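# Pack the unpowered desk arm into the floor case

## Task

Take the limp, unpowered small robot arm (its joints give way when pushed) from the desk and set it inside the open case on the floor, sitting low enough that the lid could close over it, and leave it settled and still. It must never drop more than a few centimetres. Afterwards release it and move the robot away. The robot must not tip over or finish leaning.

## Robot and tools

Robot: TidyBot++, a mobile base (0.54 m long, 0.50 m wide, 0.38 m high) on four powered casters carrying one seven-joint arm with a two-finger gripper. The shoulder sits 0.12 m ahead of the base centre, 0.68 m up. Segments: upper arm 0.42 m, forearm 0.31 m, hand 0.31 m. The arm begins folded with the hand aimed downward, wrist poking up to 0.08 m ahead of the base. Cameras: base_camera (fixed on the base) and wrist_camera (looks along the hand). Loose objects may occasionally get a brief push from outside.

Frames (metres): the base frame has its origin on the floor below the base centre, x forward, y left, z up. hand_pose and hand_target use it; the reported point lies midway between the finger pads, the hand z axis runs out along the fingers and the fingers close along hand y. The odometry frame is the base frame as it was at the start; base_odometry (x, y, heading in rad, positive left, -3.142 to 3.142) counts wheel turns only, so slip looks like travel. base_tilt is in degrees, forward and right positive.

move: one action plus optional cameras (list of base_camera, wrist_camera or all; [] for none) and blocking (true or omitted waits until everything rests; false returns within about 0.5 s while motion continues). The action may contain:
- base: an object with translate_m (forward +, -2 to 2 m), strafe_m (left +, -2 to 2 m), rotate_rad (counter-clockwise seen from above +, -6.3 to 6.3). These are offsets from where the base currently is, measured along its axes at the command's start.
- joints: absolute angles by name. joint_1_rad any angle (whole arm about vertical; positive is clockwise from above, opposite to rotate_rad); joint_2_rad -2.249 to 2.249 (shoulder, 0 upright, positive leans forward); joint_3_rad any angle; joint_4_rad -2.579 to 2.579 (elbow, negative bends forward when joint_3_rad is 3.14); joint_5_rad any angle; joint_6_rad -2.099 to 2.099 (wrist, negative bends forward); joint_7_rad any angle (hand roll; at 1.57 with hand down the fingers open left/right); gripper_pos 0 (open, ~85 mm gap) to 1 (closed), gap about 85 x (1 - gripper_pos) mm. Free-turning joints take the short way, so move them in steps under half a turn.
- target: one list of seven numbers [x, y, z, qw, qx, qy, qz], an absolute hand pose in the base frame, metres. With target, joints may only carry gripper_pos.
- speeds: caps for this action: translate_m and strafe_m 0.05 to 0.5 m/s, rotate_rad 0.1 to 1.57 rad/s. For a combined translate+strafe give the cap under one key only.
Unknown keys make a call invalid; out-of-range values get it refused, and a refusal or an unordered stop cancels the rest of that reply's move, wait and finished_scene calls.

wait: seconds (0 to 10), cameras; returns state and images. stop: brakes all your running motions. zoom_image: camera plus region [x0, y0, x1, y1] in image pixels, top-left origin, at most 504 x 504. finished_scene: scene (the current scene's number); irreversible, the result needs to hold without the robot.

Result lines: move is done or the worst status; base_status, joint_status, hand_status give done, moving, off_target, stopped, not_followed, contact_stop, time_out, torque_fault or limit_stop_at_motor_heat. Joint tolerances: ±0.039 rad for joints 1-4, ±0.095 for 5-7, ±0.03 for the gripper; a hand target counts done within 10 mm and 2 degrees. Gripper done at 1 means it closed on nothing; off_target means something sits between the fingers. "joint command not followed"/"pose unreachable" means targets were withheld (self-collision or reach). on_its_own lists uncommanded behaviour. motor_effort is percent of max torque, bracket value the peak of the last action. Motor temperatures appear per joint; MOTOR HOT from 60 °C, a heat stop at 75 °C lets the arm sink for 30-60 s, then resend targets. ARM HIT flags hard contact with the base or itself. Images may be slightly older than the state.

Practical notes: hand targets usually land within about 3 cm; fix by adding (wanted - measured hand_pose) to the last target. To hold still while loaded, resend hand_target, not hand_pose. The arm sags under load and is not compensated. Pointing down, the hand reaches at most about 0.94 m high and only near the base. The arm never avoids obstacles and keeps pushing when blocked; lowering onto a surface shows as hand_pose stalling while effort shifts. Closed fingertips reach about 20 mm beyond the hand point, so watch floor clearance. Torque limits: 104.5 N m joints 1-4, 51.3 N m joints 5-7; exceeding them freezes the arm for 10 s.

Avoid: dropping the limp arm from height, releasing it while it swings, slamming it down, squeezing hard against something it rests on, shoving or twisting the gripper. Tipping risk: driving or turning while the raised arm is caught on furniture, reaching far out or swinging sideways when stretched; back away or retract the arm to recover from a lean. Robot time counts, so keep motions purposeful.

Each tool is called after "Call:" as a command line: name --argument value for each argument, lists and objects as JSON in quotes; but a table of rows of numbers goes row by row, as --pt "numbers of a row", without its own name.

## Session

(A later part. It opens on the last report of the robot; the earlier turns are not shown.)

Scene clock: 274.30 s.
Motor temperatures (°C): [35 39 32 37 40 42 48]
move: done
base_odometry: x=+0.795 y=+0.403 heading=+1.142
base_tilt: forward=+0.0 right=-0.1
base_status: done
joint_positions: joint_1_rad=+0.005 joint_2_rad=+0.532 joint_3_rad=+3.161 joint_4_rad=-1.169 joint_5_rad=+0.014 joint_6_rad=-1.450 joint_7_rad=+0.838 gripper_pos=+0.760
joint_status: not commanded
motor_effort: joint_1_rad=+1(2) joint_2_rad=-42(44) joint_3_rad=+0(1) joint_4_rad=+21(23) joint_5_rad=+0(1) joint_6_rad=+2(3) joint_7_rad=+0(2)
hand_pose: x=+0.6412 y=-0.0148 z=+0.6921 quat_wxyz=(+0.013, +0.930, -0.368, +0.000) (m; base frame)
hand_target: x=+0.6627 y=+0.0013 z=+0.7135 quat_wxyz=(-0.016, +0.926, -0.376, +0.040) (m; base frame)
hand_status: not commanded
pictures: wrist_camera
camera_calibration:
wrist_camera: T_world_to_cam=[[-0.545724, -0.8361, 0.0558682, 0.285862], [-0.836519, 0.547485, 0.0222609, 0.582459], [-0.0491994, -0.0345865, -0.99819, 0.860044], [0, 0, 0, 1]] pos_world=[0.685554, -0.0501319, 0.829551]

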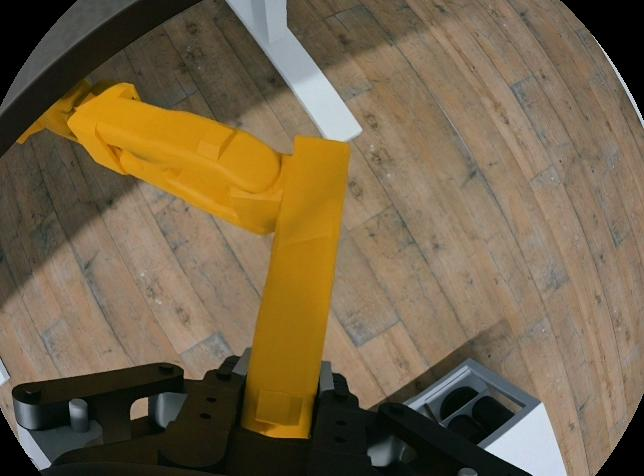

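Call:
move --base '{"translate_m":-0.1}' --speeds '{"translate_m":0.1}' --cameras '[]'

Call:
move --joints '{"joint_2_rad":0.49,"joint_4_rad":-1.07,"joint_6_rad":-1.49}' --cameras '["wrist_camera"]'

Call:
move --base '{"translate_m":0.08}' --speeds '{"translate_m":0.06}' --cameras '["wrist_camera"]'

Scene clock: 297.30 s.
Motor temperatures (°C): [35 40 32 37 40 42 48]
move: done
base_odometry: x=+0.754 y=+0.312 heading=+1.142
base_tilt: forward=+0.1 right=-0.2
base_status: done
joint_positions: joint_1_rad=+0.005 joint_2_rad=+0.533 joint_3_rad=+3.161 joint_4_rad=-1.169 joint_5_rad=+0.014 joint_6_rad=-1.448 joint_7_rad=+0.838 gripper_pos=+0.760
joint_status: not commanded
motor_effort: joint_1_rad=+0(2) joint_2_rad=-41(44) joint_3_rad=+0(1) joint_4_rad=+21(23) joint_5_rad=+1(1) joint_6_rad=+2(3) joint_7_rad=+1(2)
hand_pose: x=+0.6418 y=-0.0146 z=+0.6918 quat_wxyz=(+0.013, +0.930, -0.368, +0.000) (m; base frame)
hand_target: x=+0.6627 y=+0.0013 z=+0.7135 quat_wxyz=(-0.016, +0.926, -0.376, +0.040) (m; base frame)
hand_status: not commanded
pictures: none
No camera images: "cameras" was empty.

Scene clock: 298.13 s.
Motor temperatures (°C): [35 40 32 37 40 42 48]
move: off_target
base_odometry: x=+0.754 y=+0.312 heading=+1.142
base_tilt: forward=+0.1 right=-0.2
base_status: not commanded
joint_positions: joint_1_rad=+0.005 joint_2_rad=+0.533 joint_3_rad=+3.161 joint_4_rad=-1.134 joint_5_rad=+0.014 joint_6_rad=-1.485 joint_7_rad=+0.838 gripper_pos=+0.760
joint_status: joint_2_rad off_target (ended at +0.533, target +0.490); joint_4_rad off_target (ended at -1.134, target -1.070); the others done
motor_effort: joint_1_rad=+1(2) joint_2_rad=-46(46) joint_3_rad=+0(1) joint_4_rad=+24(24) joint_5_rad=+0(1) joint_6_rad=+4(4) joint_7_rad=+1(3)
hand_pose: x=+0.6424 y=-0.0146 z=+0.7026 quat_wxyz=(+0.013, +0.930, -0.368, -0.001) (m; base frame)
hand_target: x=+0.6598 y=+0.0013 z=+0.7465 quat_wxyz=(-0.017, +0.926, -0.376, +0.042) (m; base frame)
hand_status: not commanded
pictures: wrist_camera
camera_calibration:
wrist_camera: T_world_to_cam=[[-0.545877, -0.835964, 0.0564108, 0.285814], [-0.836365, 0.547691, 0.0230023, 0.582492], [-0.0501248, -0.0346235, -0.998143, 0.871224], [0, 0, 0, 1]] pos_world=[0.686865, -0.0499298, 0.840084]

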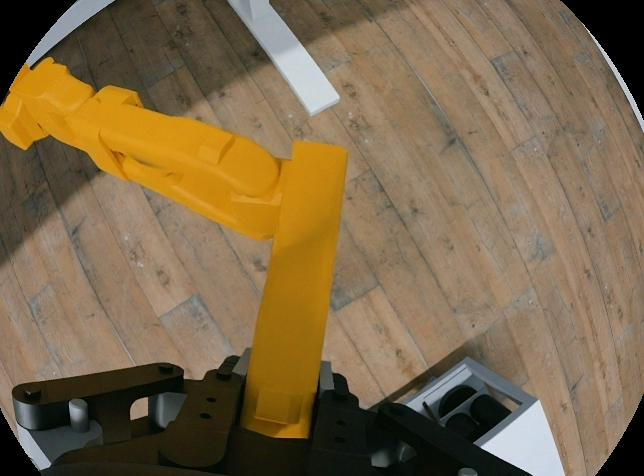

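Scene clock: 299.90 s.
Motor temperatures (°C): [35 40 32 37 40 42 48]
move: done
base_odometry: x=+0.787 y=+0.385 heading=+1.142
base_tilt: forward=+0.1 right=-0.1
base_status: done
joint_positions: joint_1_rad=+0.005 joint_2_rad=+0.533 joint_3_rad=+3.161 joint_4_rad=-1.133 joint_5_rad=+0.014 joint_6_rad=-1.487 joint_7_rad=+0.838 gripper_pos=+0.760
joint_status: not commanded
motor_effort: joint_1_rad=+1(2) joint_2_rad=-45(47) joint_3_rad=+0(1) joint_4_rad=+23(25) joint_5_rad=+0(1) joint_6_rad=+3(6) joint_7_rad=+2(2)
hand_pose: x=+0.6421 y=-0.0144 z=+0.7029 quat_wxyz=(+0.014, +0.930, -0.368, -0.001) (m; base frame)
hand_target: x=+0.6598 y=+0.0013 z=+0.7465 quat_wxyz=(-0.017, +0.926, -0.376, +0.042) (m; base frame)
hand_status: not commanded
pictures: wrist_camera
camera_calibration:
wrist_camera: T_world_to_cam=[[-0.545621, -0.836087, 0.0570695, 0.285086], [-0.836457, 0.547505, 0.0240589, 0.581399], [-0.0513611, -0.0346091, -0.99808, 0.872234], [0, 0, 0, 1]] pos_world=[0.686663, -0.0497749, 0.840302]

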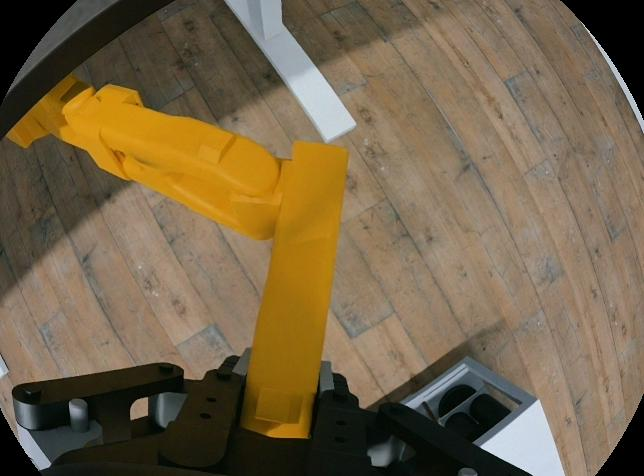

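Call:
move --base '{"translate_m":-0.06}' --speeds '{"translate_m":0.1}' --cameras '[]'

Call:
move --joints '{"joint_2_rad":0.475,"joint_4_rad":-0.99,"joint_6_rad":-1.61}' --cameras '[]'

Call:
move --base '{"translate_m":0.06}' --speeds '{"translate_m":0.06}' --cameras '["wrist_camera"]'

Scene clock: 307.53 s.
Motor temperatures (°C): [35 40 32 37 40 42 48]
move: done
base_odometry: x=+0.762 y=+0.330 heading=+1.142
base_tilt: forward=+0.1 right=-0.3
base_status: done
joint_positions: joint_1_rad=+0.005 joint_2_rad=+0.530 joint_3_rad=+3.161 joint_4_rad=-1.130 joint_5_rad=+0.014 joint_6_rad=-1.487 joint_7_rad=+0.838 gripper_pos=+0.760
joint_status: not commanded
motor_effort: joint_1_rad=+1(2) joint_2_rad=-44(48) joint_3_rad=+1(1) joint_4_rad=+23(24) joint_5_rad=+0(1) joint_6_rad=+3(4) joint_7_rad=+1(2)
hand_pose: x=+0.6431 y=-0.0143 z=+0.7058 quat_wxyz=(+0.012, +0.930, -0.368, +0.002) (m; base frame)
hand_target: x=+0.6598 y=+0.0013 z=+0.7465 quat_wxyz=(-0.017, +0.926, -0.376, +0.042) (m; base frame)
hand_status: not commanded
pictures: none
No camera images: "cameras" was empty.

Scene clock: 308.50 s.
Motor temperatures (°C): [35 40 32 37 40 42 48]
move: off_target
base_odometry: x=+0.762 y=+0.330 heading=+1.142
base_tilt: forward=+0.1 right=-0.2
base_status: not commanded
joint_positions: joint_1_rad=+0.005 joint_2_rad=+0.512 joint_3_rad=+3.161 joint_4_rad=-1.052 joint_5_rad=+0.014 joint_6_rad=-1.584 joint_7_rad=+0.838 gripper_pos=+0.760
joint_status: joint_4_rad off_target (ended at -1.052, target -0.990); the others done
motor_effort: joint_1_rad=+1(2) joint_2_rad=-43(47) joint_3_rad=+1(1) joint_4_rad=+23(24) joint_5_rad=+1(1) joint_6_rad=+3(4) joint_7_rad=+1(2)
hand_pose: x=+0.6375 y=-0.0140 z=+0.7393 quat_wxyz=(+0.013, +0.929, -0.369, +0.001) (m; base frame)
hand_target: x=+0.6447 y=+0.0014 z=+0.7786 quat_wxyz=(-0.013, +0.926, -0.376, +0.031) (m; base frame)
hand_status: not commanded
pictures: none
No camera images: "cameras" was empty.

Scene clock: 309.97 s.
Motor temperatures (°C): [35 40 32 37 40 42 48]
move: done
base_odometry: x=+0.788 y=+0.385 heading=+1.142
base_tilt: forward=+0.1 right=-0.1
base_status: done
joint_positions: joint_1_rad=+0.005 joint_2_rad=+0.510 joint_3_rad=+3.161 joint_4_rad=-1.049 joint_5_rad=+0.014 joint_6_rad=-1.587 joint_7_rad=+0.838 gripper_pos=+0.760
joint_status: not commanded
motor_effort: joint_1_rad=+0(2) joint_2_rad=-42(45) joint_3_rad=+0(1) joint_4_rad=+22(23) joint_5_rad=+1(1) joint_6_rad=+2(4) joint_7_rad=+1(2)
hand_pose: x=+0.6374 y=-0.0140 z=+0.7415 quat_wxyz=(+0.012, +0.929, -0.369, +0.002) (m; base frame)
hand_target: x=+0.6447 y=+0.0014 z=+0.7786 quat_wxyz=(-0.013, +0.926, -0.376, +0.031) (m; base frame)
hand_status: not commanded
pictures: wrist_camera
camera_calibration:
wrist_camera: T_world_to_cam=[[-0.547202, -0.835333, 0.0528153, 0.284871], [-0.835849, 0.548669, 0.017865, 0.580536], [-0.0439013, -0.0343698, -0.998444, 0.90609], [0, 0, 0, 1]] pos_world=[0.680901, -0.0494176, 0.879264]

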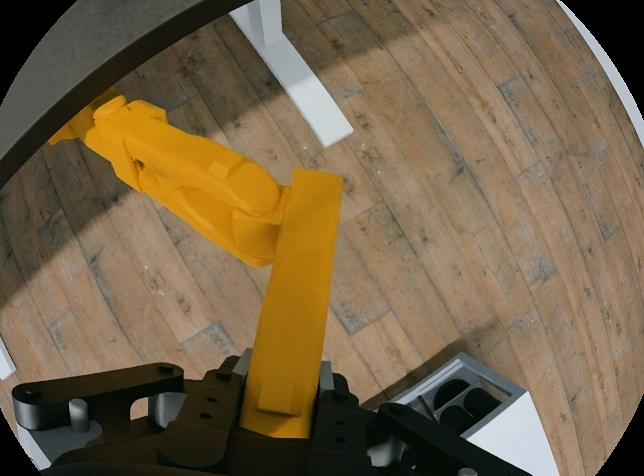

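Call:
zoom_image --camera "wrist_camera" --region '[20, 40, 360, 300]'

Scaled by 1.482.

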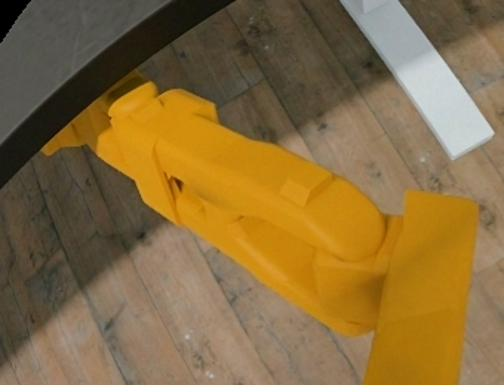

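Call:
move --base '{"translate_m":-0.15}' --speeds '{"translate_m":0.15}' --cameras '["wrist_camera"]'

Call:
move --joints '{"joint_2_rad":0.44,"joint_4_rad":-0.60,"joint_6_rad":-2.06}' --cameras '["wrist_camera"]'

Scene clock: 341.70 s.
Motor temperatures (°C): [35 41 32 38 40 42 48]
move: done
base_odometry: x=+0.725 y=+0.248 heading=+1.142
base_tilt: forward=+0.0 right=-0.2
base_status: done
joint_positions: joint_1_rad=+0.004 joint_2_rad=+0.498 joint_3_rad=+3.161 joint_4_rad=-1.042 joint_5_rad=+0.014 joint_6_rad=-1.588 joint_7_rad=+0.838 gripper_pos=+0.760
joint_status: not commanded
motor_effort: joint_1_rad=+0(2) joint_2_rad=-40(45) joint_3_rad=+0(1) joint_4_rad=+21(22) joint_5_rad=+0(1) joint_6_rad=+2(3) joint_7_rad=+2(2)
hand_pose: x=+0.6387 y=-0.0138 z=+0.7500 quat_wxyz=(+0.009, +0.930, -0.369, +0.011) (m; base frame)
hand_target: x=+0.6447 y=+0.0014 z=+0.7786 quat_wxyz=(-0.013, +0.926, -0.376, +0.031) (m; base frame)
hand_status: not commanded
pictures: wrist_camera
camera_calibration:
wrist_camera: T_world_to_cam=[[-0.547749, -0.83555, 0.0427381, 0.29317], [-0.836263, 0.548325, 0.00211041, 0.593444], [-0.0251977, -0.0345843, -0.999084, 0.903076], [0, 0, 0, 1]] pos_world=[0.679615, -0.0492097, 0.888466]

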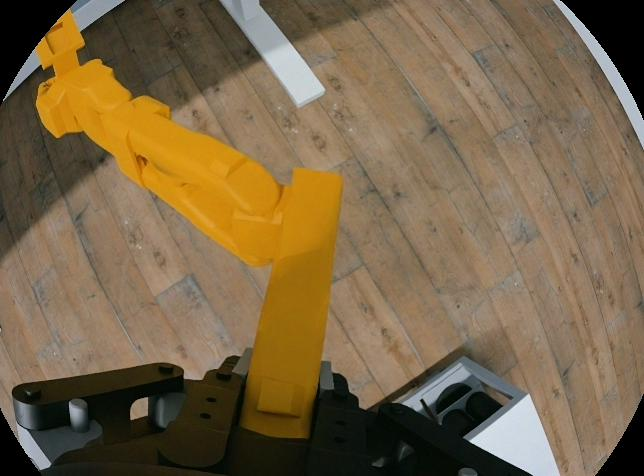

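Scene clock: 343.27 s.
Motor temperatures (°C): [35 41 32 38 40 42 48]
move: off_target
base_odometry: x=+0.725 y=+0.248 heading=+1.142
base_tilt: forward=+0.1 right=-0.2
base_status: not commanded
joint_positions: joint_1_rad=+0.004 joint_2_rad=+0.461 joint_3_rad=+3.161 joint_4_rad=-0.649 joint_5_rad=+0.014 joint_6_rad=-2.016 joint_7_rad=+0.838 gripper_pos=+0.760
joint_status: joint_4_rad off_target (ended at -0.649, target -0.600); the others done
motor_effort: joint_1_rad=+0(1) joint_2_rad=-37(43) joint_3_rad=+0(1) joint_4_rad=+19(22) joint_5_rad=+1(1) joint_6_rad=+2(3) joint_7_rad=+1(2)
hand_pose: x=+0.5926 y=-0.0114 z=+0.8875 quat_wxyz=(+0.007, +0.928, -0.371, +0.012) (m; base frame)
hand_target: x=+0.5823 y=+0.0014 z=+0.9106 quat_wxyz=(-0.008, +0.926, -0.376, +0.019) (m; base frame)
hand_status: not commanded
pictures: wrist_camera
camera_calibration:
wrist_camera: T_world_to_cam=[[-0.553089, -0.832176, 0.0396959, 0.270039], [-0.832803, 0.553568, 0.00132914, 0.552036], [-0.0230805, -0.0323237, -0.999211, 1.03827], [0, 0, 0, 1]] pos_world=[0.633056, -0.0473089, 1.026]

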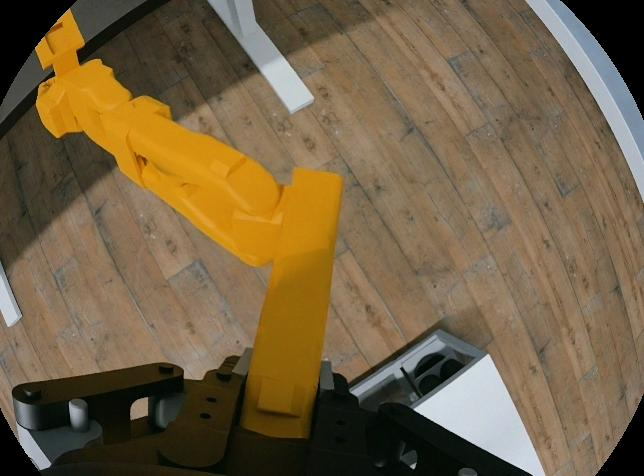

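Call:
move --base '{"translate_m":0.63}' --speeds '{"translate_m":0.25}' --cameras '["wrist_camera"]'

Scene clock: 351.80 s.
Motor temperatures (°C): [35 41 32 38 40 42 48]
move: done
base_odometry: x=+0.987 y=+0.821 heading=+1.141
base_tilt: forward=+0.0 right=-0.2
base_status: done
joint_positions: joint_1_rad=+0.004 joint_2_rad=+0.464 joint_3_rad=+3.161 joint_4_rad=-0.647 joint_5_rad=+0.014 joint_6_rad=-2.033 joint_7_rad=+0.838 gripper_pos=+0.760
joint_status: not commanded
motor_effort: joint_1_rad=+0(3) joint_2_rad=-37(40) joint_3_rad=+0(1) joint_4_rad=+19(20) joint_5_rad=+1(2) joint_6_rad=+2(3) joint_7_rad=+2(2)
hand_pose: x=+0.5884 y=-0.0110 z=+0.8864 quat_wxyz=(+0.011, +0.928, -0.371, +0.003) (m; base frame)
hand_target: x=+0.5823 y=+0.0014 z=+0.9106 quat_wxyz=(-0.008, +0.926, -0.376, +0.019) (m; base frame)
hand_status: not commanded
pictures: wrist_camera
camera_calibration:
wrist_camera: T_world_to_cam=[[-0.552274, -0.83219, 0.0495293, 0.258795], [-0.832624, 0.553576, 0.0170389, 0.53427], [-0.0415978, -0.0318292, -0.998627, 1.04747], [0, 0, 0, 1]] pos_world=[0.631344, -0.0470517, 1.02411]

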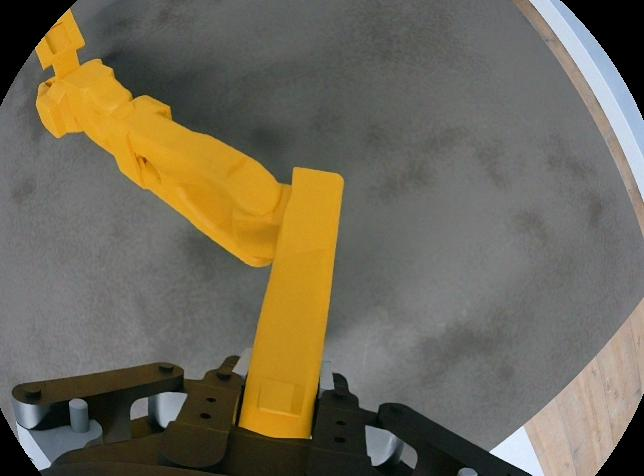

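Call:
move --joints '{"joint_2_rad":0.44,"joint_4_rad":-0.93,"joint_6_rad":-1.71}' --cameras '["wrist_camera"]'

Call:
move --joints '{"joint_2_rad":0.45,"joint_4_rad":-1.02,"joint_6_rad":-1.62}' --cameras '["wrist_camera"]'

Scene clock: 362.87 s.
Motor temperatures (°C): [35 41 32 38 40 42 48]
move: done
base_odometry: x=+0.987 y=+0.821 heading=+1.141
base_tilt: forward=+0.1 right=-0.2
base_status: not commanded
joint_positions: joint_1_rad=+0.004 joint_2_rad=+0.449 joint_3_rad=+3.161 joint_4_rad=-0.914 joint_5_rad=+0.014 joint_6_rad=-1.764 joint_7_rad=+0.838 gripper_pos=+0.761
joint_status: all done
motor_effort: joint_1_rad=+1(1) joint_2_rad=-34(37) joint_3_rad=+0(1) joint_4_rad=+18(20) joint_5_rad=+0(2) joint_6_rad=+0(2) joint_7_rad=+1(2)
hand_pose: x=+0.6137 y=-0.0127 z=+0.8144 quat_wxyz=(+0.008, +0.929, -0.370, +0.011) (m; base frame)
hand_target: x=+0.6254 y=+0.0014 z=+0.8145 quat_wxyz=(-0.012, +0.926, -0.376, +0.029) (m; base frame)
hand_status: not commanded
pictures: wrist_camera
camera_calibration:
wrist_camera: T_world_to_cam=[[-0.54995, -0.834154, 0.0417369, 0.279829], [-0.834814, 0.550525, 0.00279522, 0.570389], [-0.0253088, -0.0333053, -0.999125, 0.966954], [0, 0, 0, 1]] pos_world=[0.654533, -0.0483875, 0.952834]

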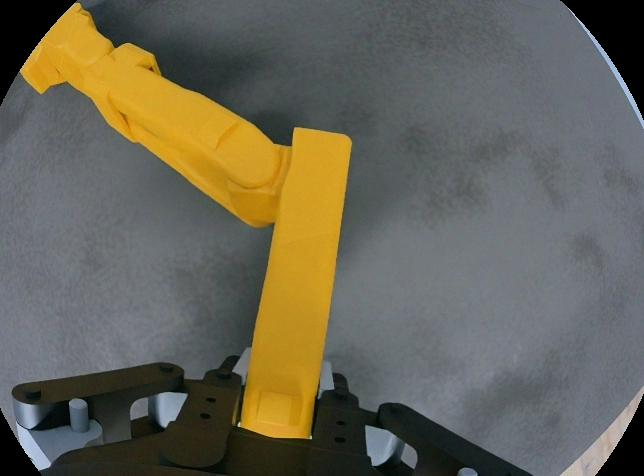

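Scene clock: 363.73 s.
Motor temperatures (°C): [35 41 32 38 40 42 48]
move: done
base_odometry: x=+0.987 y=+0.821 heading=+1.141
base_tilt: forward=+0.0 right=-0.1
base_status: not commanded
joint_positions: joint_1_rad=+0.004 joint_2_rad=+0.451 joint_3_rad=+3.161 joint_4_rad=-1.004 joint_5_rad=+0.014 joint_6_rad=-1.670 joint_7_rad=+0.838 gripper_pos=+0.761
joint_status: all done
motor_effort: joint_1_rad=+1(2) joint_2_rad=-34(36) joint_3_rad=+0(1) joint_4_rad=+18(19) joint_5_rad=+2(2) joint_6_rad=+0(1) joint_7_rad=+1(2)
hand_pose: x=+0.6197 y=-0.0131 z=+0.7855 quat_wxyz=(+0.008, +0.929, -0.369, +0.012) (m; base frame)
hand_target: x=+0.6308 y=+0.0014 z=+0.7814 quat_wxyz=(-0.010, +0.926, -0.376, +0.024) (m; base frame)
hand_status: not commanded
pictures: wrist_camera
camera_calibration:
wrist_camera: T_world_to_cam=[[-0.548888, -0.834898, 0.0408264, 0.284025], [-0.835575, 0.549376, 0.000869417, 0.577689], [-0.0231549, -0.0336363, -0.999166, 0.936991], [0, 0, 0, 1]] pos_world=[0.660296, -0.0487194, 0.924111]

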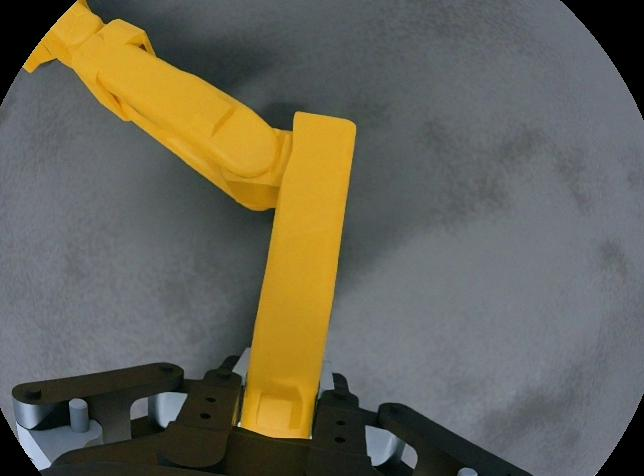

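Call:
move --joints '{"joint_2_rad":0.455,"joint_4_rad":-1.08,"joint_6_rad":-1.57}' --cameras '["wrist_camera"]'

Scene clock: 367.20 s.
Motor temperatures (°C): [35 41 32 38 40 42 48]
move: done
base_odometry: x=+0.987 y=+0.821 heading=+1.141
base_tilt: forward=+0.1 right=-0.2
base_status: not commanded
joint_positions: joint_1_rad=+0.004 joint_2_rad=+0.452 joint_3_rad=+3.161 joint_4_rad=-1.062 joint_5_rad=+0.014 joint_6_rad=-1.615 joint_7_rad=+0.838 gripper_pos=+0.761
joint_status: all done
motor_effort: joint_1_rad=+1(1) joint_2_rad=-33(35) joint_3_rad=+1(1) joint_4_rad=+17(18) joint_5_rad=+1(2) joint_6_rad=-1(2) joint_7_rad=+1(2)
hand_pose: x=+0.6203 y=-0.0133 z=+0.7668 quat_wxyz=(+0.009, +0.929, -0.369, +0.010) (m; base frame)
hand_target: x=+0.6295 y=+0.0014 z=+0.7599 quat_wxyz=(-0.007, +0.926, -0.376, +0.017) (m; base frame)
hand_status: not commanded
pictures: wrist_camera
camera_calibration:
wrist_camera: T_world_to_cam=[[-0.548069, -0.835316, 0.0432222, 0.28265], [-0.835981, 0.54874, 0.0045325, 0.575803], [-0.0275038, -0.0336488, -0.999055, 0.920893], [0, 0, 0, 1]] pos_world=[0.6616, -0.0488766, 0.905196]

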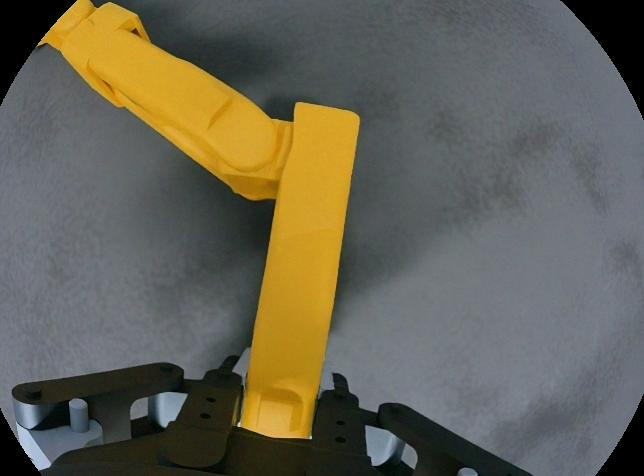

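Call:
move --joints '{"joint_2_rad":0.45,"joint_4_rad":-0.70,"joint_6_rad":-2.0}' --cameras '["wrist_camera"]'

Call:
move --base '{"translate_m":-0.66}' --speeds '{"translate_m":0.3}' --cameras '[]'

Call:
move --joints '{"joint_2_rad":0.495,"joint_4_rad":-1.09,"joint_6_rad":-1.475}' --cameras '["wrist_camera"]'

Call:
move --base '{"translate_m":0.2}' --speeds '{"translate_m":0.08}' --cameras '["wrist_camera"]'

Scene clock: 387.40 s.
Motor temperatures (°C): [35 41 32 38 40 42 48]
move: off_target
base_odometry: x=+0.987 y=+0.821 heading=+1.141
base_tilt: forward=+0.0 right=-0.2
base_status: not commanded
joint_positions: joint_1_rad=+0.004 joint_2_rad=+0.470 joint_3_rad=+3.161 joint_4_rad=-0.751 joint_5_rad=+0.014 joint_6_rad=-1.955 joint_7_rad=+0.837 gripper_pos=+0.761
joint_status: joint_4_rad off_target (ended at -0.751, target -0.700); the others done
motor_effort: joint_1_rad=+0(2) joint_2_rad=-38(41) joint_3_rad=+0(1) joint_4_rad=+19(21) joint_5_rad=+1(2) joint_6_rad=+1(2) joint_7_rad=+1(2)
hand_pose: x=+0.5942 y=-0.0116 z=+0.8533 quat_wxyz=(+0.017, +0.928, -0.371, -0.012) (m; base frame)
hand_target: x=+0.5863 y=+0.0014 z=+0.8778 quat_wxyz=(+0.002, +0.927, -0.376, -0.004) (m; base frame)
hand_status: not commanded
pictures: wrist_camera
camera_calibration:
wrist_camera: T_world_to_cam=[[-0.550078, -0.832371, 0.0676217, 0.24648], [-0.831778, 0.553312, 0.0446265, 0.515932], [-0.0745616, -0.0316982, -0.996712, 1.03263], [0, 0, 0, 1]] pos_world=[0.641719, -0.0475756, 0.989547]

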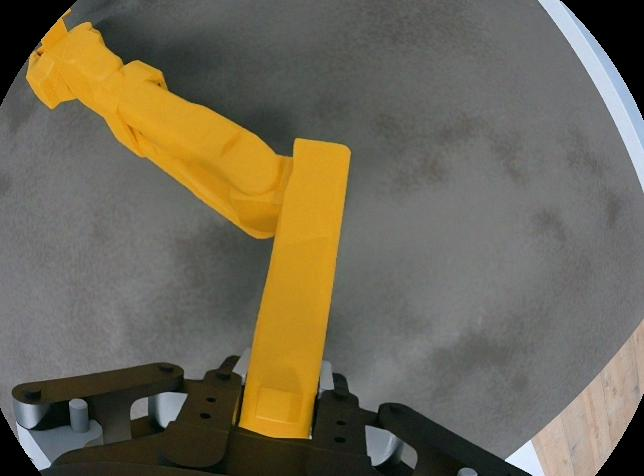

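Scene clock: 390.57 s.
Motor temperatures (°C): [35 41 32 38 40 42 48]
move: done
base_odometry: x=+0.713 y=+0.221 heading=+1.141
base_tilt: forward=+0.1 right=-0.3
base_status: done
joint_positions: joint_1_rad=+0.003 joint_2_rad=+0.469 joint_3_rad=+3.161 joint_4_rad=-0.747 joint_5_rad=+0.014 joint_6_rad=-1.970 joint_7_rad=+0.837 gripper_pos=+0.761
joint_status: not commanded
motor_effort: joint_1_rad=+1(3) joint_2_rad=-38(41) joint_3_rad=+0(2) joint_4_rad=+20(20) joint_5_rad=+1(3) joint_6_rad=+1(2) joint_7_rad=+1(2)
hand_pose: x=+0.5904 y=-0.0108 z=+0.8551 quat_wxyz=(+0.018, +0.929, -0.370, -0.017) (m; base frame)
hand_target: x=+0.5863 y=+0.0014 z=+0.8778 quat_wxyz=(+0.002, +0.927, -0.376, -0.004) (m; base frame)
hand_status: not commanded
pictures: none
No camera images: "cameras" was empty.

Scene clock: 392.43 s.
Motor temperatures (°C): [35 41 32 38 40 42 48]
move: done
base_odometry: x=+0.713 y=+0.221 heading=+1.141
base_tilt: forward=+0.1 right=-0.2
base_status: not commanded
joint_positions: joint_1_rad=+0.003 joint_2_rad=+0.522 joint_3_rad=+3.161 joint_4_rad=-1.094 joint_5_rad=+0.014 joint_6_rad=-1.541 joint_7_rad=+0.837 gripper_pos=+0.761
joint_status: all done
motor_effort: joint_1_rad=+1(1) joint_2_rad=-41(44) joint_3_rad=+0(0) joint_4_rad=+21(23) joint_5_rad=+1(2) joint_6_rad=+1(2) joint_7_rad=+1(2)
hand_pose: x=+0.6380 y=-0.0130 z=+0.7211 quat_wxyz=(+0.014, +0.930, -0.368, -0.003) (m; base frame)
hand_target: x=+0.6586 y=+0.0013 z=+0.7373 quat_wxyz=(-0.015, +0.926, -0.376, +0.038) (m; base frame)
hand_status: not commanded
pictures: wrist_camera
camera_calibration:
wrist_camera: T_world_to_cam=[[-0.544773, -0.836544, 0.0584478, 0.281478], [-0.836803, 0.546834, 0.0270844, 0.574843], [-0.0546185, -0.0341544, -0.997923, 0.892196], [0, 0, 0, 1]] pos_world=[0.683102, -0.0484025, 0.858322]

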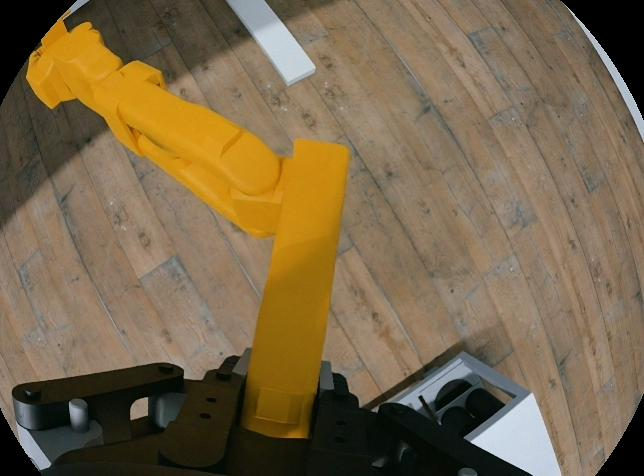

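Scene clock: 395.43 s.
Motor temperatures (°C): [35 41 32 38 40 42 48]
move: done
base_odometry: x=+0.796 y=+0.403 heading=+1.140
base_tilt: forward=+0.1 right=-0.2
base_status: done
joint_positions: joint_1_rad=+0.003 joint_2_rad=+0.521 joint_3_rad=+3.161 joint_4_rad=-1.101 joint_5_rad=+0.014 joint_6_rad=-1.530 joint_7_rad=+0.837 gripper_pos=+0.761
joint_status: not commanded
motor_effort: joint_1_rad=+0(2) joint_2_rad=-42(44) joint_3_rad=+0(1) joint_4_rad=+21(23) joint_5_rad=+1(1) joint_6_rad=+2(4) joint_7_rad=+1(3)
hand_pose: x=+0.6393 y=-0.0131 z=+0.7193 quat_wxyz=(+0.013, +0.930, -0.367, -0.001) (m; base frame)
hand_target: x=+0.6586 y=+0.0013 z=+0.7373 quat_wxyz=(-0.015, +0.926, -0.376, +0.038) (m; base frame)
hand_status: not commanded
pictures: wrist_camera
camera_calibration:
wrist_camera: T_world_to_cam=[[-0.544889, -0.836651, 0.0557799, 0.284249], [-0.83704, 0.546665, 0.0228328, 0.579213], [-0.049596, -0.0342486, -0.998182, 0.887403], [0, 0, 0, 1]] pos_world=[0.68372, -0.0484263, 0.85671]

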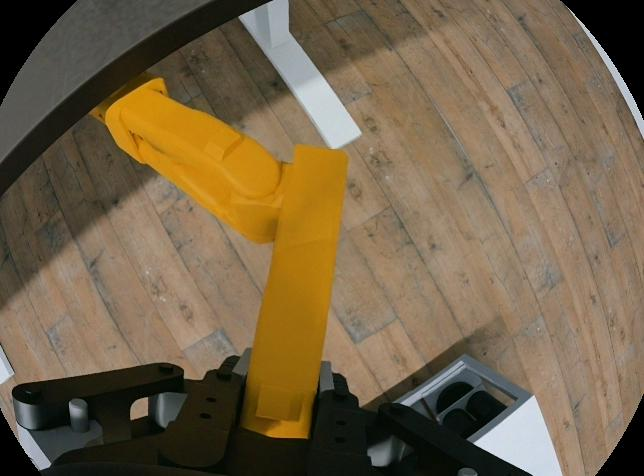

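Call:
move --base '{"translate_m":0.05}' --speeds '{"translate_m":0.05}' --cameras '["wrist_camera"]'

Scene clock: 402.43 s.
Motor temperatures (°C): [35 41 32 38 40 42 48]
move: done
base_odometry: x=+0.817 y=+0.449 heading=+1.139
base_tilt: forward=+0.2 right=-0.2
base_status: done
joint_positions: joint_1_rad=+0.003 joint_2_rad=+0.524 joint_3_rad=+3.161 joint_4_rad=-1.106 joint_5_rad=+0.014 joint_6_rad=-1.526 joint_7_rad=+0.837 gripper_pos=+0.761
joint_status: not commanded
motor_effort: joint_1_rad=+0(3) joint_2_rad=-43(45) joint_3_rad=+0(1) joint_4_rad=+22(24) joint_5_rad=+1(2) joint_6_rad=+2(4) joint_7_rad=+1(2)
hand_pose: x=+0.6388 y=-0.0131 z=+0.7160 quat_wxyz=(+0.014, +0.930, -0.367, -0.003) (m; base frame)
hand_target: x=+0.6586 y=+0.0013 z=+0.7373 quat_wxyz=(-0.015, +0.926, -0.376, +0.038) (m; base frame)
hand_status: not commanded
pictures: wrist_camera
camera_calibration:
wrist_camera: T_world_to_cam=[[-0.544596, -0.836674, 0.0582503, 0.282192], [-0.836946, 0.546633, 0.0267101, 0.576028], [-0.0541892, -0.0342062, -0.997945, 0.886939], [0, 0, 0, 1]] pos_world=[0.683847, -0.0484346, 0.853292]

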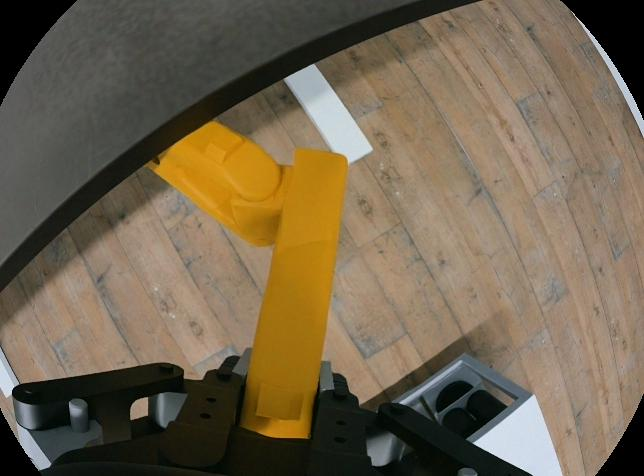

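Call:
move --base '{"translate_m":-0.25}' --speeds '{"translate_m":0.15}' --cameras '["wrist_camera"]'

Call:
zoom_image --camera "wrist_camera" --region '[0, 0, 360, 270]'

Scene clock: 417.93 s.
Motor temperatures (°C): [35 41 32 37 40 42 48]
move: done
base_odometry: x=+0.713 y=+0.221 heading=+1.139
base_tilt: forward=+0.1 right=-0.2
base_status: done
joint_positions: joint_1_rad=+0.003 joint_2_rad=+0.519 joint_3_rad=+3.161 joint_4_rad=-1.106 joint_5_rad=+0.014 joint_6_rad=-1.520 joint_7_rad=+0.837 gripper_pos=+0.761
joint_status: not commanded
motor_effort: joint_1_rad=+0(2) joint_2_rad=-41(44) joint_3_rad=+0(1) joint_4_rad=+21(22) joint_5_rad=+1(2) joint_6_rad=+1(3) joint_7_rad=+1(2)
hand_pose: x=+0.6404 y=-0.0129 z=+0.7189 quat_wxyz=(+0.012, +0.930, -0.367, +0.003) (m; base frame)
hand_target: x=+0.6586 y=+0.0013 z=+0.7373 quat_wxyz=(-0.015, +0.926, -0.376, +0.038) (m; base frame)
hand_status: not commanded
pictures: wrist_camera
camera_calibration:
wrist_camera: T_world_to_cam=[[-0.544831, -0.836916, 0.0522635, 0.287443], [-0.837441, 0.546254, 0.0173126, 0.584261], [-0.0430383, -0.0343351, -0.998483, 0.883112], [0, 0, 0, 1]] pos_world=[0.6839, -0.0482669, 0.856635]

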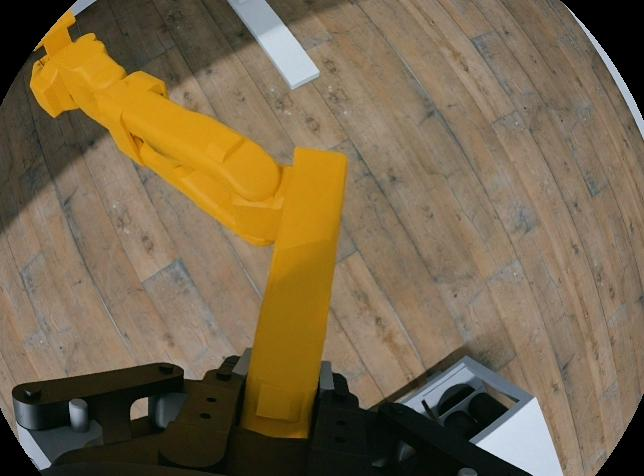

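Scaled by 1.400.

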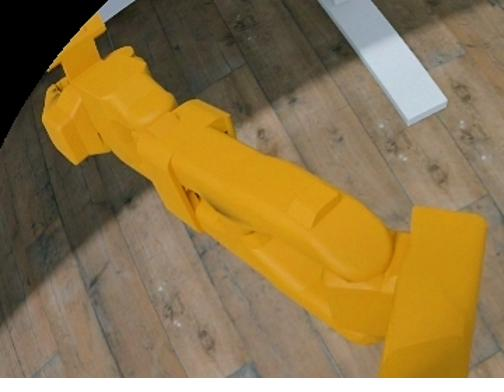

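Call:
move --joints '{"joint_2_rad":0.465,"joint_4_rad":-0.96,"joint_6_rad":-1.65}' --cameras '[]'

Call:
move --base '{"translate_m":0.16}' --speeds '{"translate_m":0.08}' --cameras '["wrist_camera"]'

Call:
move --base '{"translate_m":0.05}' --speeds '{"translate_m":0.06}' --cameras '["wrist_camera"]'

Scene clock: 433.70 s.
Motor temperatures (°C): [35 41 32 37 40 42 48]
move: off_target
base_odometry: x=+0.713 y=+0.221 heading=+1.139
base_tilt: forward=+0.1 right=-0.3
base_status: not commanded
joint_positions: joint_1_rad=+0.003 joint_2_rad=+0.488 joint_3_rad=+3.161 joint_4_rad=-1.009 joint_5_rad=+0.014 joint_6_rad=-1.614 joint_7_rad=+0.837 gripper_pos=+0.761
joint_status: joint_4_rad off_target (ended at -1.009, target -0.960); the others done
motor_effort: joint_1_rad=+0(1) joint_2_rad=-40(44) joint_3_rad=+0(0) joint_4_rad=+21(22) joint_5_rad=+1(2) joint_6_rad=+2(3) joint_7_rad=+1(2)
hand_pose: x=+0.6393 y=-0.0127 z=+0.7653 quat_wxyz=(+0.006, +0.930, -0.368, +0.018) (m; base frame)
hand_target: x=+0.6394 y=+0.0014 z=+0.7929 quat_wxyz=(-0.013, +0.926, -0.376, +0.031) (m; base frame)
hand_status: not commanded
pictures: none
No camera images: "cameras" was empty.

Scene clock: 436.20 s.
Motor temperatures (°C): [35 41 32 37 40 42 48]
move: done
base_odometry: x=+0.779 y=+0.366 heading=+1.139
base_tilt: forward=+0.0 right=-0.1
base_status: done
joint_positions: joint_1_rad=+0.051 joint_2_rad=+0.453 joint_3_rad=+3.174 joint_4_rad=-1.014 joint_5_rad=+0.050 joint_6_rad=-1.791 joint_7_rad=+0.816 gripper_pos=+0.761
joint_status: not commanded
motor_effort: joint_1_rad=-11(12) joint_2_rad=-32(42) joint_3_rad=-10(11) joint_4_rad=+26(30) joint_5_rad=-10(12) joint_6_rad=+15(23) joint_7_rad=+5(6)
hand_pose: x=+0.5776 y=-0.0494 z=+0.7840 quat_wxyz=(+0.049, +0.910, -0.409, -0.044) (m; base frame)
hand_target: x=+0.6394 y=+0.0014 z=+0.7929 quat_wxyz=(-0.013, +0.926, -0.376, +0.031) (m; base frame)
hand_status: not commanded
pictures: wrist_camera
camera_calibration:
wrist_camera: T_world_to_cam=[[-0.608868, -0.779697, 0.146123, 0.185516], [-0.777029, 0.62328, 0.0880175, 0.463996], [-0.159703, -0.0599508, -0.985343, 1.00003], [0, 0, 0, 1]] pos_world=[0.633201, -0.0846004, 0.917429]

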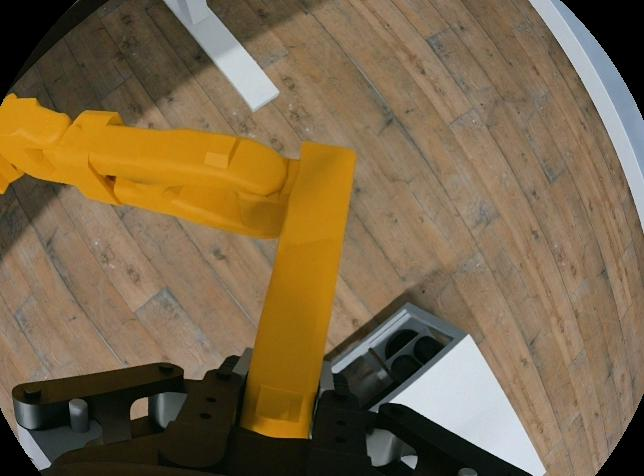

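Scene clock: 437.83 s.
Motor temperatures (°C): [35 41 32 38 40 42 48]
move: done
base_odometry: x=+0.800 y=+0.412 heading=+1.138
base_tilt: forward=+0.1 right=-0.2
base_status: done
joint_positions: joint_1_rad=-0.007 joint_2_rad=+0.491 joint_3_rad=+3.155 joint_4_rad=-1.009 joint_5_rad=+0.026 joint_6_rad=-1.705 joint_7_rad=+0.816 gripper_pos=+0.761
joint_status: not commanded
motor_effort: joint_1_rad=+1(13) joint_2_rad=-38(44) joint_3_rad=+0(12) joint_4_rad=+20(30) joint_5_rad=+0(13) joint_6_rad=+1(23) joint_7_rad=+0(5)
hand_pose: x=+0.6115 y=-0.0085 z=+0.7643 quat_wxyz=(+0.026, +0.928, -0.372, -0.024) (m; base frame)
hand_target: x=+0.6394 y=+0.0014 z=+0.7929 quat_wxyz=(-0.013, +0.926, -0.376, +0.031) (m; base frame)
hand_status: not commanded
pictures: wrist_camera
camera_calibration:
wrist_camera: T_world_to_cam=[[-0.549653, -0.830384, 0.0913405, 0.24616], [-0.829054, 0.555656, 0.062577, 0.517189], [-0.102717, -0.0413306, -0.993852, 0.960215], [0, 0, 0, 1]] pos_world=[0.662711, -0.0432852, 0.899463]

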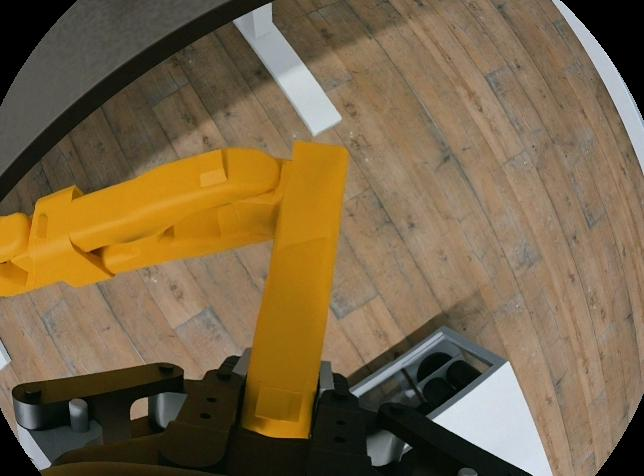

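Call:
move --joints '{"joint_7_rad":0.45}' --cameras '["wrist_camera"]'

Call:
move --base '{"translate_m":0.05}' --speeds '{"translate_m":0.05}' --cameras '["wrist_camera"]'

Scene clock: 454.57 s.
Motor temperatures (°C): [35 42 32 38 40 42 48]
move: done
base_odometry: x=+0.800 y=+0.412 heading=+1.138
base_tilt: forward=+0.1 right=-0.2
base_status: not commanded
joint_positions: joint_1_rad=-0.007 joint_2_rad=+0.490 joint_3_rad=+3.155 joint_4_rad=-1.008 joint_5_rad=+0.026 joint_6_rad=-1.701 joint_7_rad=+0.487 gripper_pos=+0.761
joint_status: all done
motor_effort: joint_1_rad=+1(3) joint_2_rad=-38(39) joint_3_rad=+1(2) joint_4_rad=+21(22) joint_5_rad=+1(2) joint_6_rad=+2(4) joint_7_rad=+1(3)
hand_pose: x=+0.6126 y=-0.0083 z=+0.7652 quat_wxyz=(+0.028, +0.854, -0.519, -0.017) (m; base frame)
hand_target: x=+0.6394 y=+0.0014 z=+0.7929 quat_wxyz=(-0.018, +0.847, -0.531, +0.028) (m; base frame)
hand_status: not commanded
pictures: wrist_camera
camera_calibration:
wrist_camera: T_world_to_cam=[[-0.788754, -0.607328, 0.0949705, 0.392372], [-0.606807, 0.793959, 0.0376159, 0.402884], [-0.0982478, -0.0279591, -0.994769, 0.959338], [0, 0, 0, 1]] pos_world=[0.64821, -0.0547526, 0.901901]

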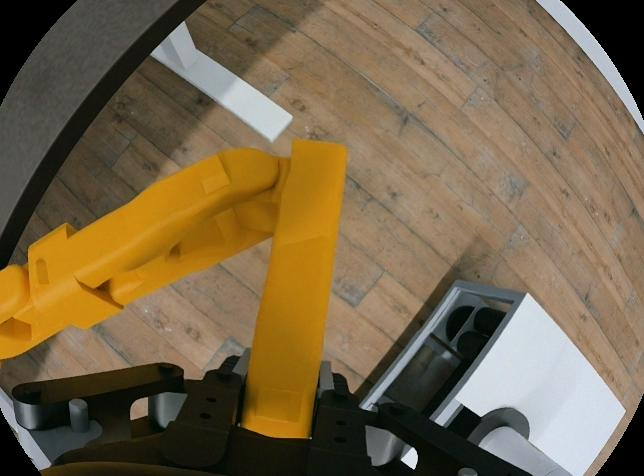

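Scene clock: 456.03 s.
Motor temperatures (°C): [35 42 32 38 40 42 48]
move: done
base_odometry: x=+0.822 y=+0.457 heading=+1.137
base_tilt: forward=+0.1 right=-0.1
base_status: done
joint_positions: joint_1_rad=-0.007 joint_2_rad=+0.487 joint_3_rad=+3.155 joint_4_rad=-1.007 joint_5_rad=+0.026 joint_6_rad=-1.693 joint_7_rad=+0.485 gripper_pos=+0.761
joint_status: not commanded
motor_effort: joint_1_rad=+1(3) joint_2_rad=-39(41) joint_3_rad=+0(2) joint_4_rad=+20(22) joint_5_rad=+1(2) joint_6_rad=+0(4) joint_7_rad=+1(2)
hand_pose: x=+0.6155 y=-0.0084 z=+0.7672 quat_wxyz=(+0.025, +0.854, -0.520, -0.011) (m; base frame)
hand_target: x=+0.6394 y=+0.0014 z=+0.7929 quat_wxyz=(-0.018, +0.847, -0.531, +0.028) (m; base frame)
hand_status: not commanded
pictures: wrist_camera
camera_calibration:
wrist_camera: T_world_to_cam=[[-0.791209, -0.60572, 0.0842129, 0.404187], [-0.605662, 0.795188, 0.0291677, 0.410449], [-0.0846326, -0.0279268, -0.996021, 0.95418], [0, 0, 0, 1]] pos_world=[0.649144, -0.0549124, 0.904374]

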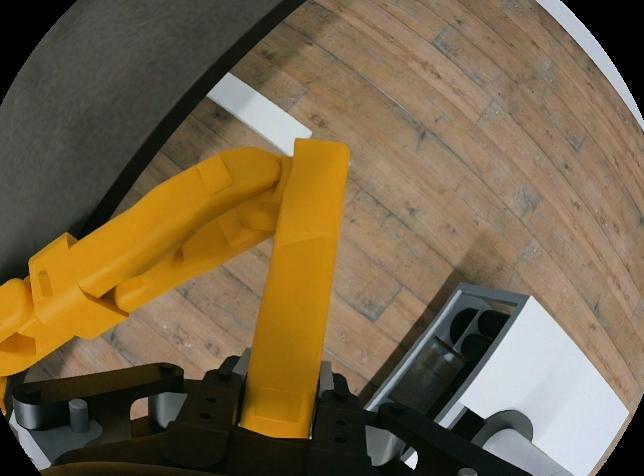

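Call:
move --base '{"translate_m":0.05}' --speeds '{"translate_m":0.05}' --cameras '["wrist_camera"]'

Call:
move --joints '{"joint_7_rad":0.30}' --cameras '["wrist_camera"]'

Scene clock: 461.50 s.
Motor temperatures (°C): [35 42 32 38 40 42 48]
move: done
base_odometry: x=+0.843 y=+0.503 heading=+1.137
base_tilt: forward=+0.1 right=-0.2
base_status: done
joint_positions: joint_1_rad=-0.007 joint_2_rad=+0.472 joint_3_rad=+3.155 joint_4_rad=-1.002 joint_5_rad=+0.026 joint_6_rad=-1.696 joint_7_rad=+0.485 gripper_pos=+0.761
joint_status: not commanded
motor_effort: joint_1_rad=+0(2) joint_2_rad=-37(40) joint_3_rad=+0(1) joint_4_rad=+20(21) joint_5_rad=+1(1) joint_6_rad=+2(7) joint_7_rad=+1(2)
hand_pose: x=+0.6143 y=-0.0085 z=+0.7758 quat_wxyz=(+0.021, +0.854, -0.520, -0.004) (m; base frame)
hand_target: x=+0.6394 y=+0.0014 z=+0.7929 quat_wxyz=(-0.018, +0.847, -0.531, +0.028) (m; base frame)
hand_status: not commanded
pictures: wrist_camera
camera_calibration:
wrist_camera: T_world_to_cam=[[-0.792532, -0.605598, 0.0717199, 0.413047], [-0.605915, 0.795285, 0.0197354, 0.417019], [-0.0689894, -0.0278152, -0.99723, 0.953983], [0, 0, 0, 1]] pos_world=[0.645846, -0.0549738, 0.913486]

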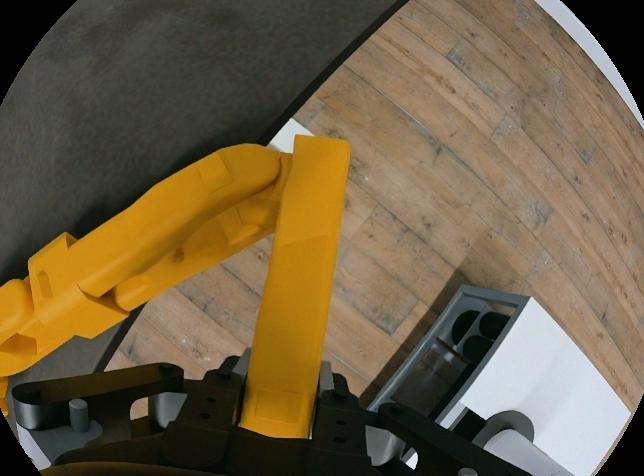

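Scene clock: 462.40 s.
Motor temperatures (°C): [35 42 32 38 40 42 48]
move: done
base_odometry: x=+0.843 y=+0.503 heading=+1.137
base_tilt: forward=+0.1 right=-0.2
base_status: not commanded
joint_positions: joint_1_rad=-0.006 joint_2_rad=+0.475 joint_3_rad=+3.155 joint_4_rad=-1.002 joint_5_rad=+0.026 joint_6_rad=-1.693 joint_7_rad=+0.323 gripper_pos=+0.761
joint_status: all done
motor_effort: joint_1_rad=+0(2) joint_2_rad=-37(39) joint_3_rad=+0(1) joint_4_rad=+20(20) joint_5_rad=+1(2) joint_6_rad=+1(2) joint_7_rad=+1(3)
hand_pose: x=+0.6154 y=-0.0085 z=+0.7743 quat_wxyz=(+0.021, +0.809, -0.587, -0.003) (m; base frame)
hand_target: x=+0.6394 y=+0.0014 z=+0.7929 quat_wxyz=(-0.020, +0.804, -0.593, +0.027) (m; base frame)
hand_status: not commanded
pictures: wrist_camera
camera_calibration:
wrist_camera: T_world_to_cam=[[-0.880327, -0.469106, 0.0704591, 0.470151], [-0.469405, 0.882883, 0.0132807, 0.339477], [-0.0684372, -0.0213826, -0.997426, 0.952389], [0, 0, 0, 1]] pos_world=[0.638418, -0.058803, 0.912303]

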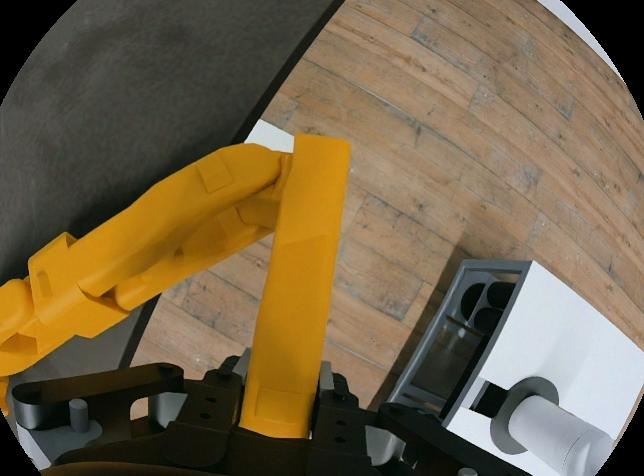

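Call:
move --base '{"translate_m":-0.2}' --speeds '{"translate_m":0.15}' --cameras '["wrist_camera"]'

Call:
move --joints '{"joint_1_rad":0.0,"joint_2_rad":0.475,"joint_4_rad":-1.06,"joint_5_rad":0.0,"joint_6_rad":-1.58}' --cameras '["wrist_camera"]'

Scene clock: 474.33 s.
Motor temperatures (°C): [35 42 32 38 40 42 48]
move: done
base_odometry: x=+0.759 y=+0.321 heading=+1.137
base_tilt: forward=+0.2 right=-0.2
base_status: done
joint_positions: joint_1_rad=-0.006 joint_2_rad=+0.483 joint_3_rad=+3.155 joint_4_rad=-1.001 joint_5_rad=+0.026 joint_6_rad=-1.686 joint_7_rad=+0.323 gripper_pos=+0.761
joint_status: not commanded
motor_effort: joint_1_rad=+1(2) joint_2_rad=-40(41) joint_3_rad=+0(1) joint_4_rad=+20(21) joint_5_rad=+0(2) joint_6_rad=+0(2) joint_7_rad=+2(3)
hand_pose: x=+0.6189 y=-0.0088 z=+0.7706 quat_wxyz=(+0.021, +0.809, -0.588, -0.002) (m; base frame)
hand_target: x=+0.6394 y=+0.0014 z=+0.7929 quat_wxyz=(-0.020, +0.804, -0.593, +0.027) (m; base frame)
hand_status: not commanded
pictures: wrist_camera
camera_calibration:
wrist_camera: T_world_to_cam=[[-0.88053, -0.468851, 0.0696121, 0.474146], [-0.46917, 0.883016, 0.0126982, 0.341723], [-0.0674222, -0.0214788, -0.997493, 0.948424], [0, 0, 0, 1]] pos_world=[0.641771, -0.0590722, 0.908701]

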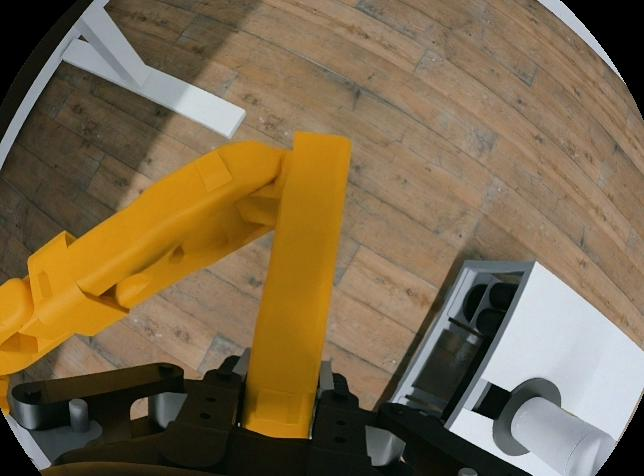

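Scene clock: 475.30 s.
Motor temperatures (°C): [35 42 32 38 40 42 48]
move: done
base_odometry: x=+0.759 y=+0.321 heading=+1.137
base_tilt: forward=+0.1 right=-0.1
base_status: not commanded
joint_positions: joint_1_rad=-0.006 joint_2_rad=+0.494 joint_3_rad=+3.155 joint_4_rad=-1.064 joint_5_rad=+0.026 joint_6_rad=-1.637 joint_7_rad=+0.323 gripper_pos=+0.761
joint_status: all done
motor_effort: joint_1_rad=+0(1) joint_2_rad=-39(41) joint_3_rad=+0(0) joint_4_rad=+20(21) joint_5_rad=+1(2) joint_6_rad=+0(1) joint_7_rad=+1(2)
hand_pose: x=+0.6165 y=-0.0089 z=+0.7454 quat_wxyz=(+0.028, +0.809, -0.587, -0.012) (m; base frame)
hand_target: x=+0.6339 y=+0.0013 z=+0.7560 quat_wxyz=(-0.008, +0.805, -0.593, +0.011) (m; base frame)
hand_status: not commanded
pictures: wrist_camera
camera_calibration:
wrist_camera: T_world_to_cam=[[-0.87795, -0.46987, 0.0917862, 0.455565], [-0.469731, 0.88247, 0.0244771, 0.332575], [-0.0924996, -0.0216251, -0.995478, 0.937084], [0, 0, 0, 1]] pos_world=[0.642864, -0.0591668, 0.882891]

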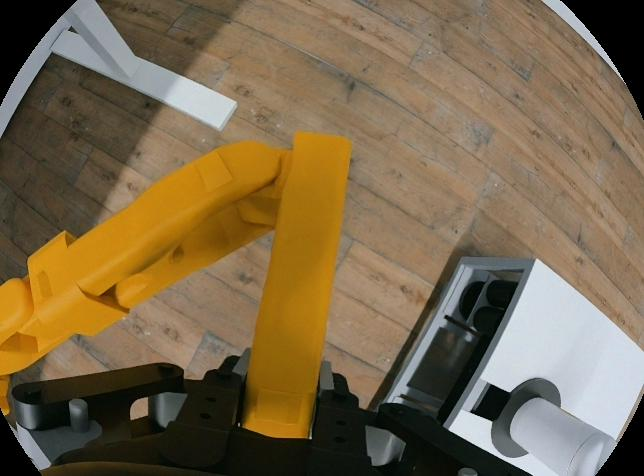

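Call:
move --joints '{"joint_2_rad":0.475,"joint_4_rad":-1.085,"joint_6_rad":-1.50}' --cameras '[]'

Call:
move --base '{"translate_m":0.14}' --speeds '{"translate_m":0.08}' --cameras '["wrist_camera"]'

Scene clock: 483.27 s.
Motor temperatures (°C): [35 42 32 38 40 42 48]
move: done
base_odometry: x=+0.759 y=+0.321 heading=+1.137
base_tilt: forward=+0.1 right=-0.2
base_status: not commanded
joint_positions: joint_1_rad=-0.006 joint_2_rad=+0.498 joint_3_rad=+3.155 joint_4_rad=-1.087 joint_5_rad=+0.026 joint_6_rad=-1.552 joint_7_rad=+0.323 gripper_pos=+0.761
joint_status: all done
motor_effort: joint_1_rad=+0(1) joint_2_rad=-40(41) joint_3_rad=+0(0) joint_4_rad=+21(22) joint_5_rad=+1(1) joint_6_rad=+1(2) joint_7_rad=+2(3)
hand_pose: x=+0.6359 y=-0.0091 z=+0.7359 quat_wxyz=(+0.011, +0.810, -0.586, +0.011) (m; base frame)
hand_target: x=+0.6511 y=+0.0013 z=+0.7491 quat_wxyz=(-0.024, +0.804, -0.593, +0.033) (m; base frame)
hand_status: not commanded
pictures: none
No camera images: "cameras" was empty.

Scene clock: 485.53 s.
Motor temperatures (°C): [35 42 32 38 40 42 48]
move: done
base_odometry: x=+0.818 y=+0.448 heading=+1.136
base_tilt: forward=+0.1 right=-0.2
base_status: done
joint_positions: joint_1_rad=-0.006 joint_2_rad=+0.497 joint_3_rad=+3.155 joint_4_rad=-1.092 joint_5_rad=+0.026 joint_6_rad=-1.550 joint_7_rad=+0.323 gripper_pos=+0.761
joint_status: not commanded
motor_effort: joint_1_rad=+1(1) joint_2_rad=-40(42) joint_3_rad=+0(1) joint_4_rad=+21(22) joint_5_rad=+0(1) joint_6_rad=+2(5) joint_7_rad=+2(2)
hand_pose: x=+0.6347 y=-0.0092 z=+0.7348 quat_wxyz=(+0.012, +0.810, -0.586, +0.010) (m; base frame)
hand_target: x=+0.6511 y=+0.0013 z=+0.7491 quat_wxyz=(-0.024, +0.804, -0.593, +0.033) (m; base frame)
hand_status: not commanded
pictures: wrist_camera
camera_calibration:
wrist_camera: T_world_to_cam=[[-0.88055, -0.472011, 0.0428658, 0.509997], [-0.472524, 0.881316, -0.00211008, 0.362893], [-0.0367823, -0.0221131, -0.999079, 0.895449], [0, 0, 0, 1]] pos_world=[0.65349, -0.0592986, 0.873528]

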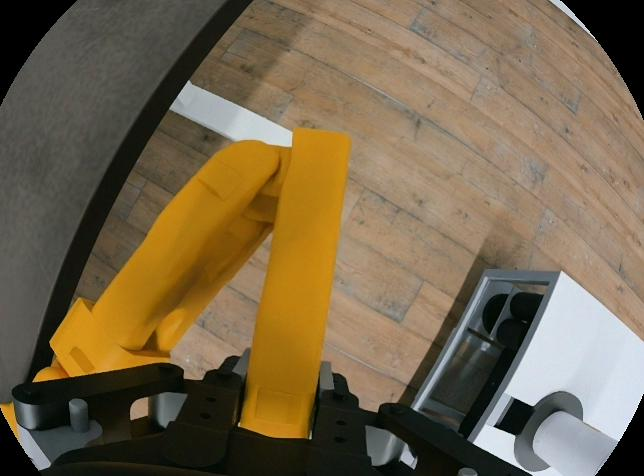

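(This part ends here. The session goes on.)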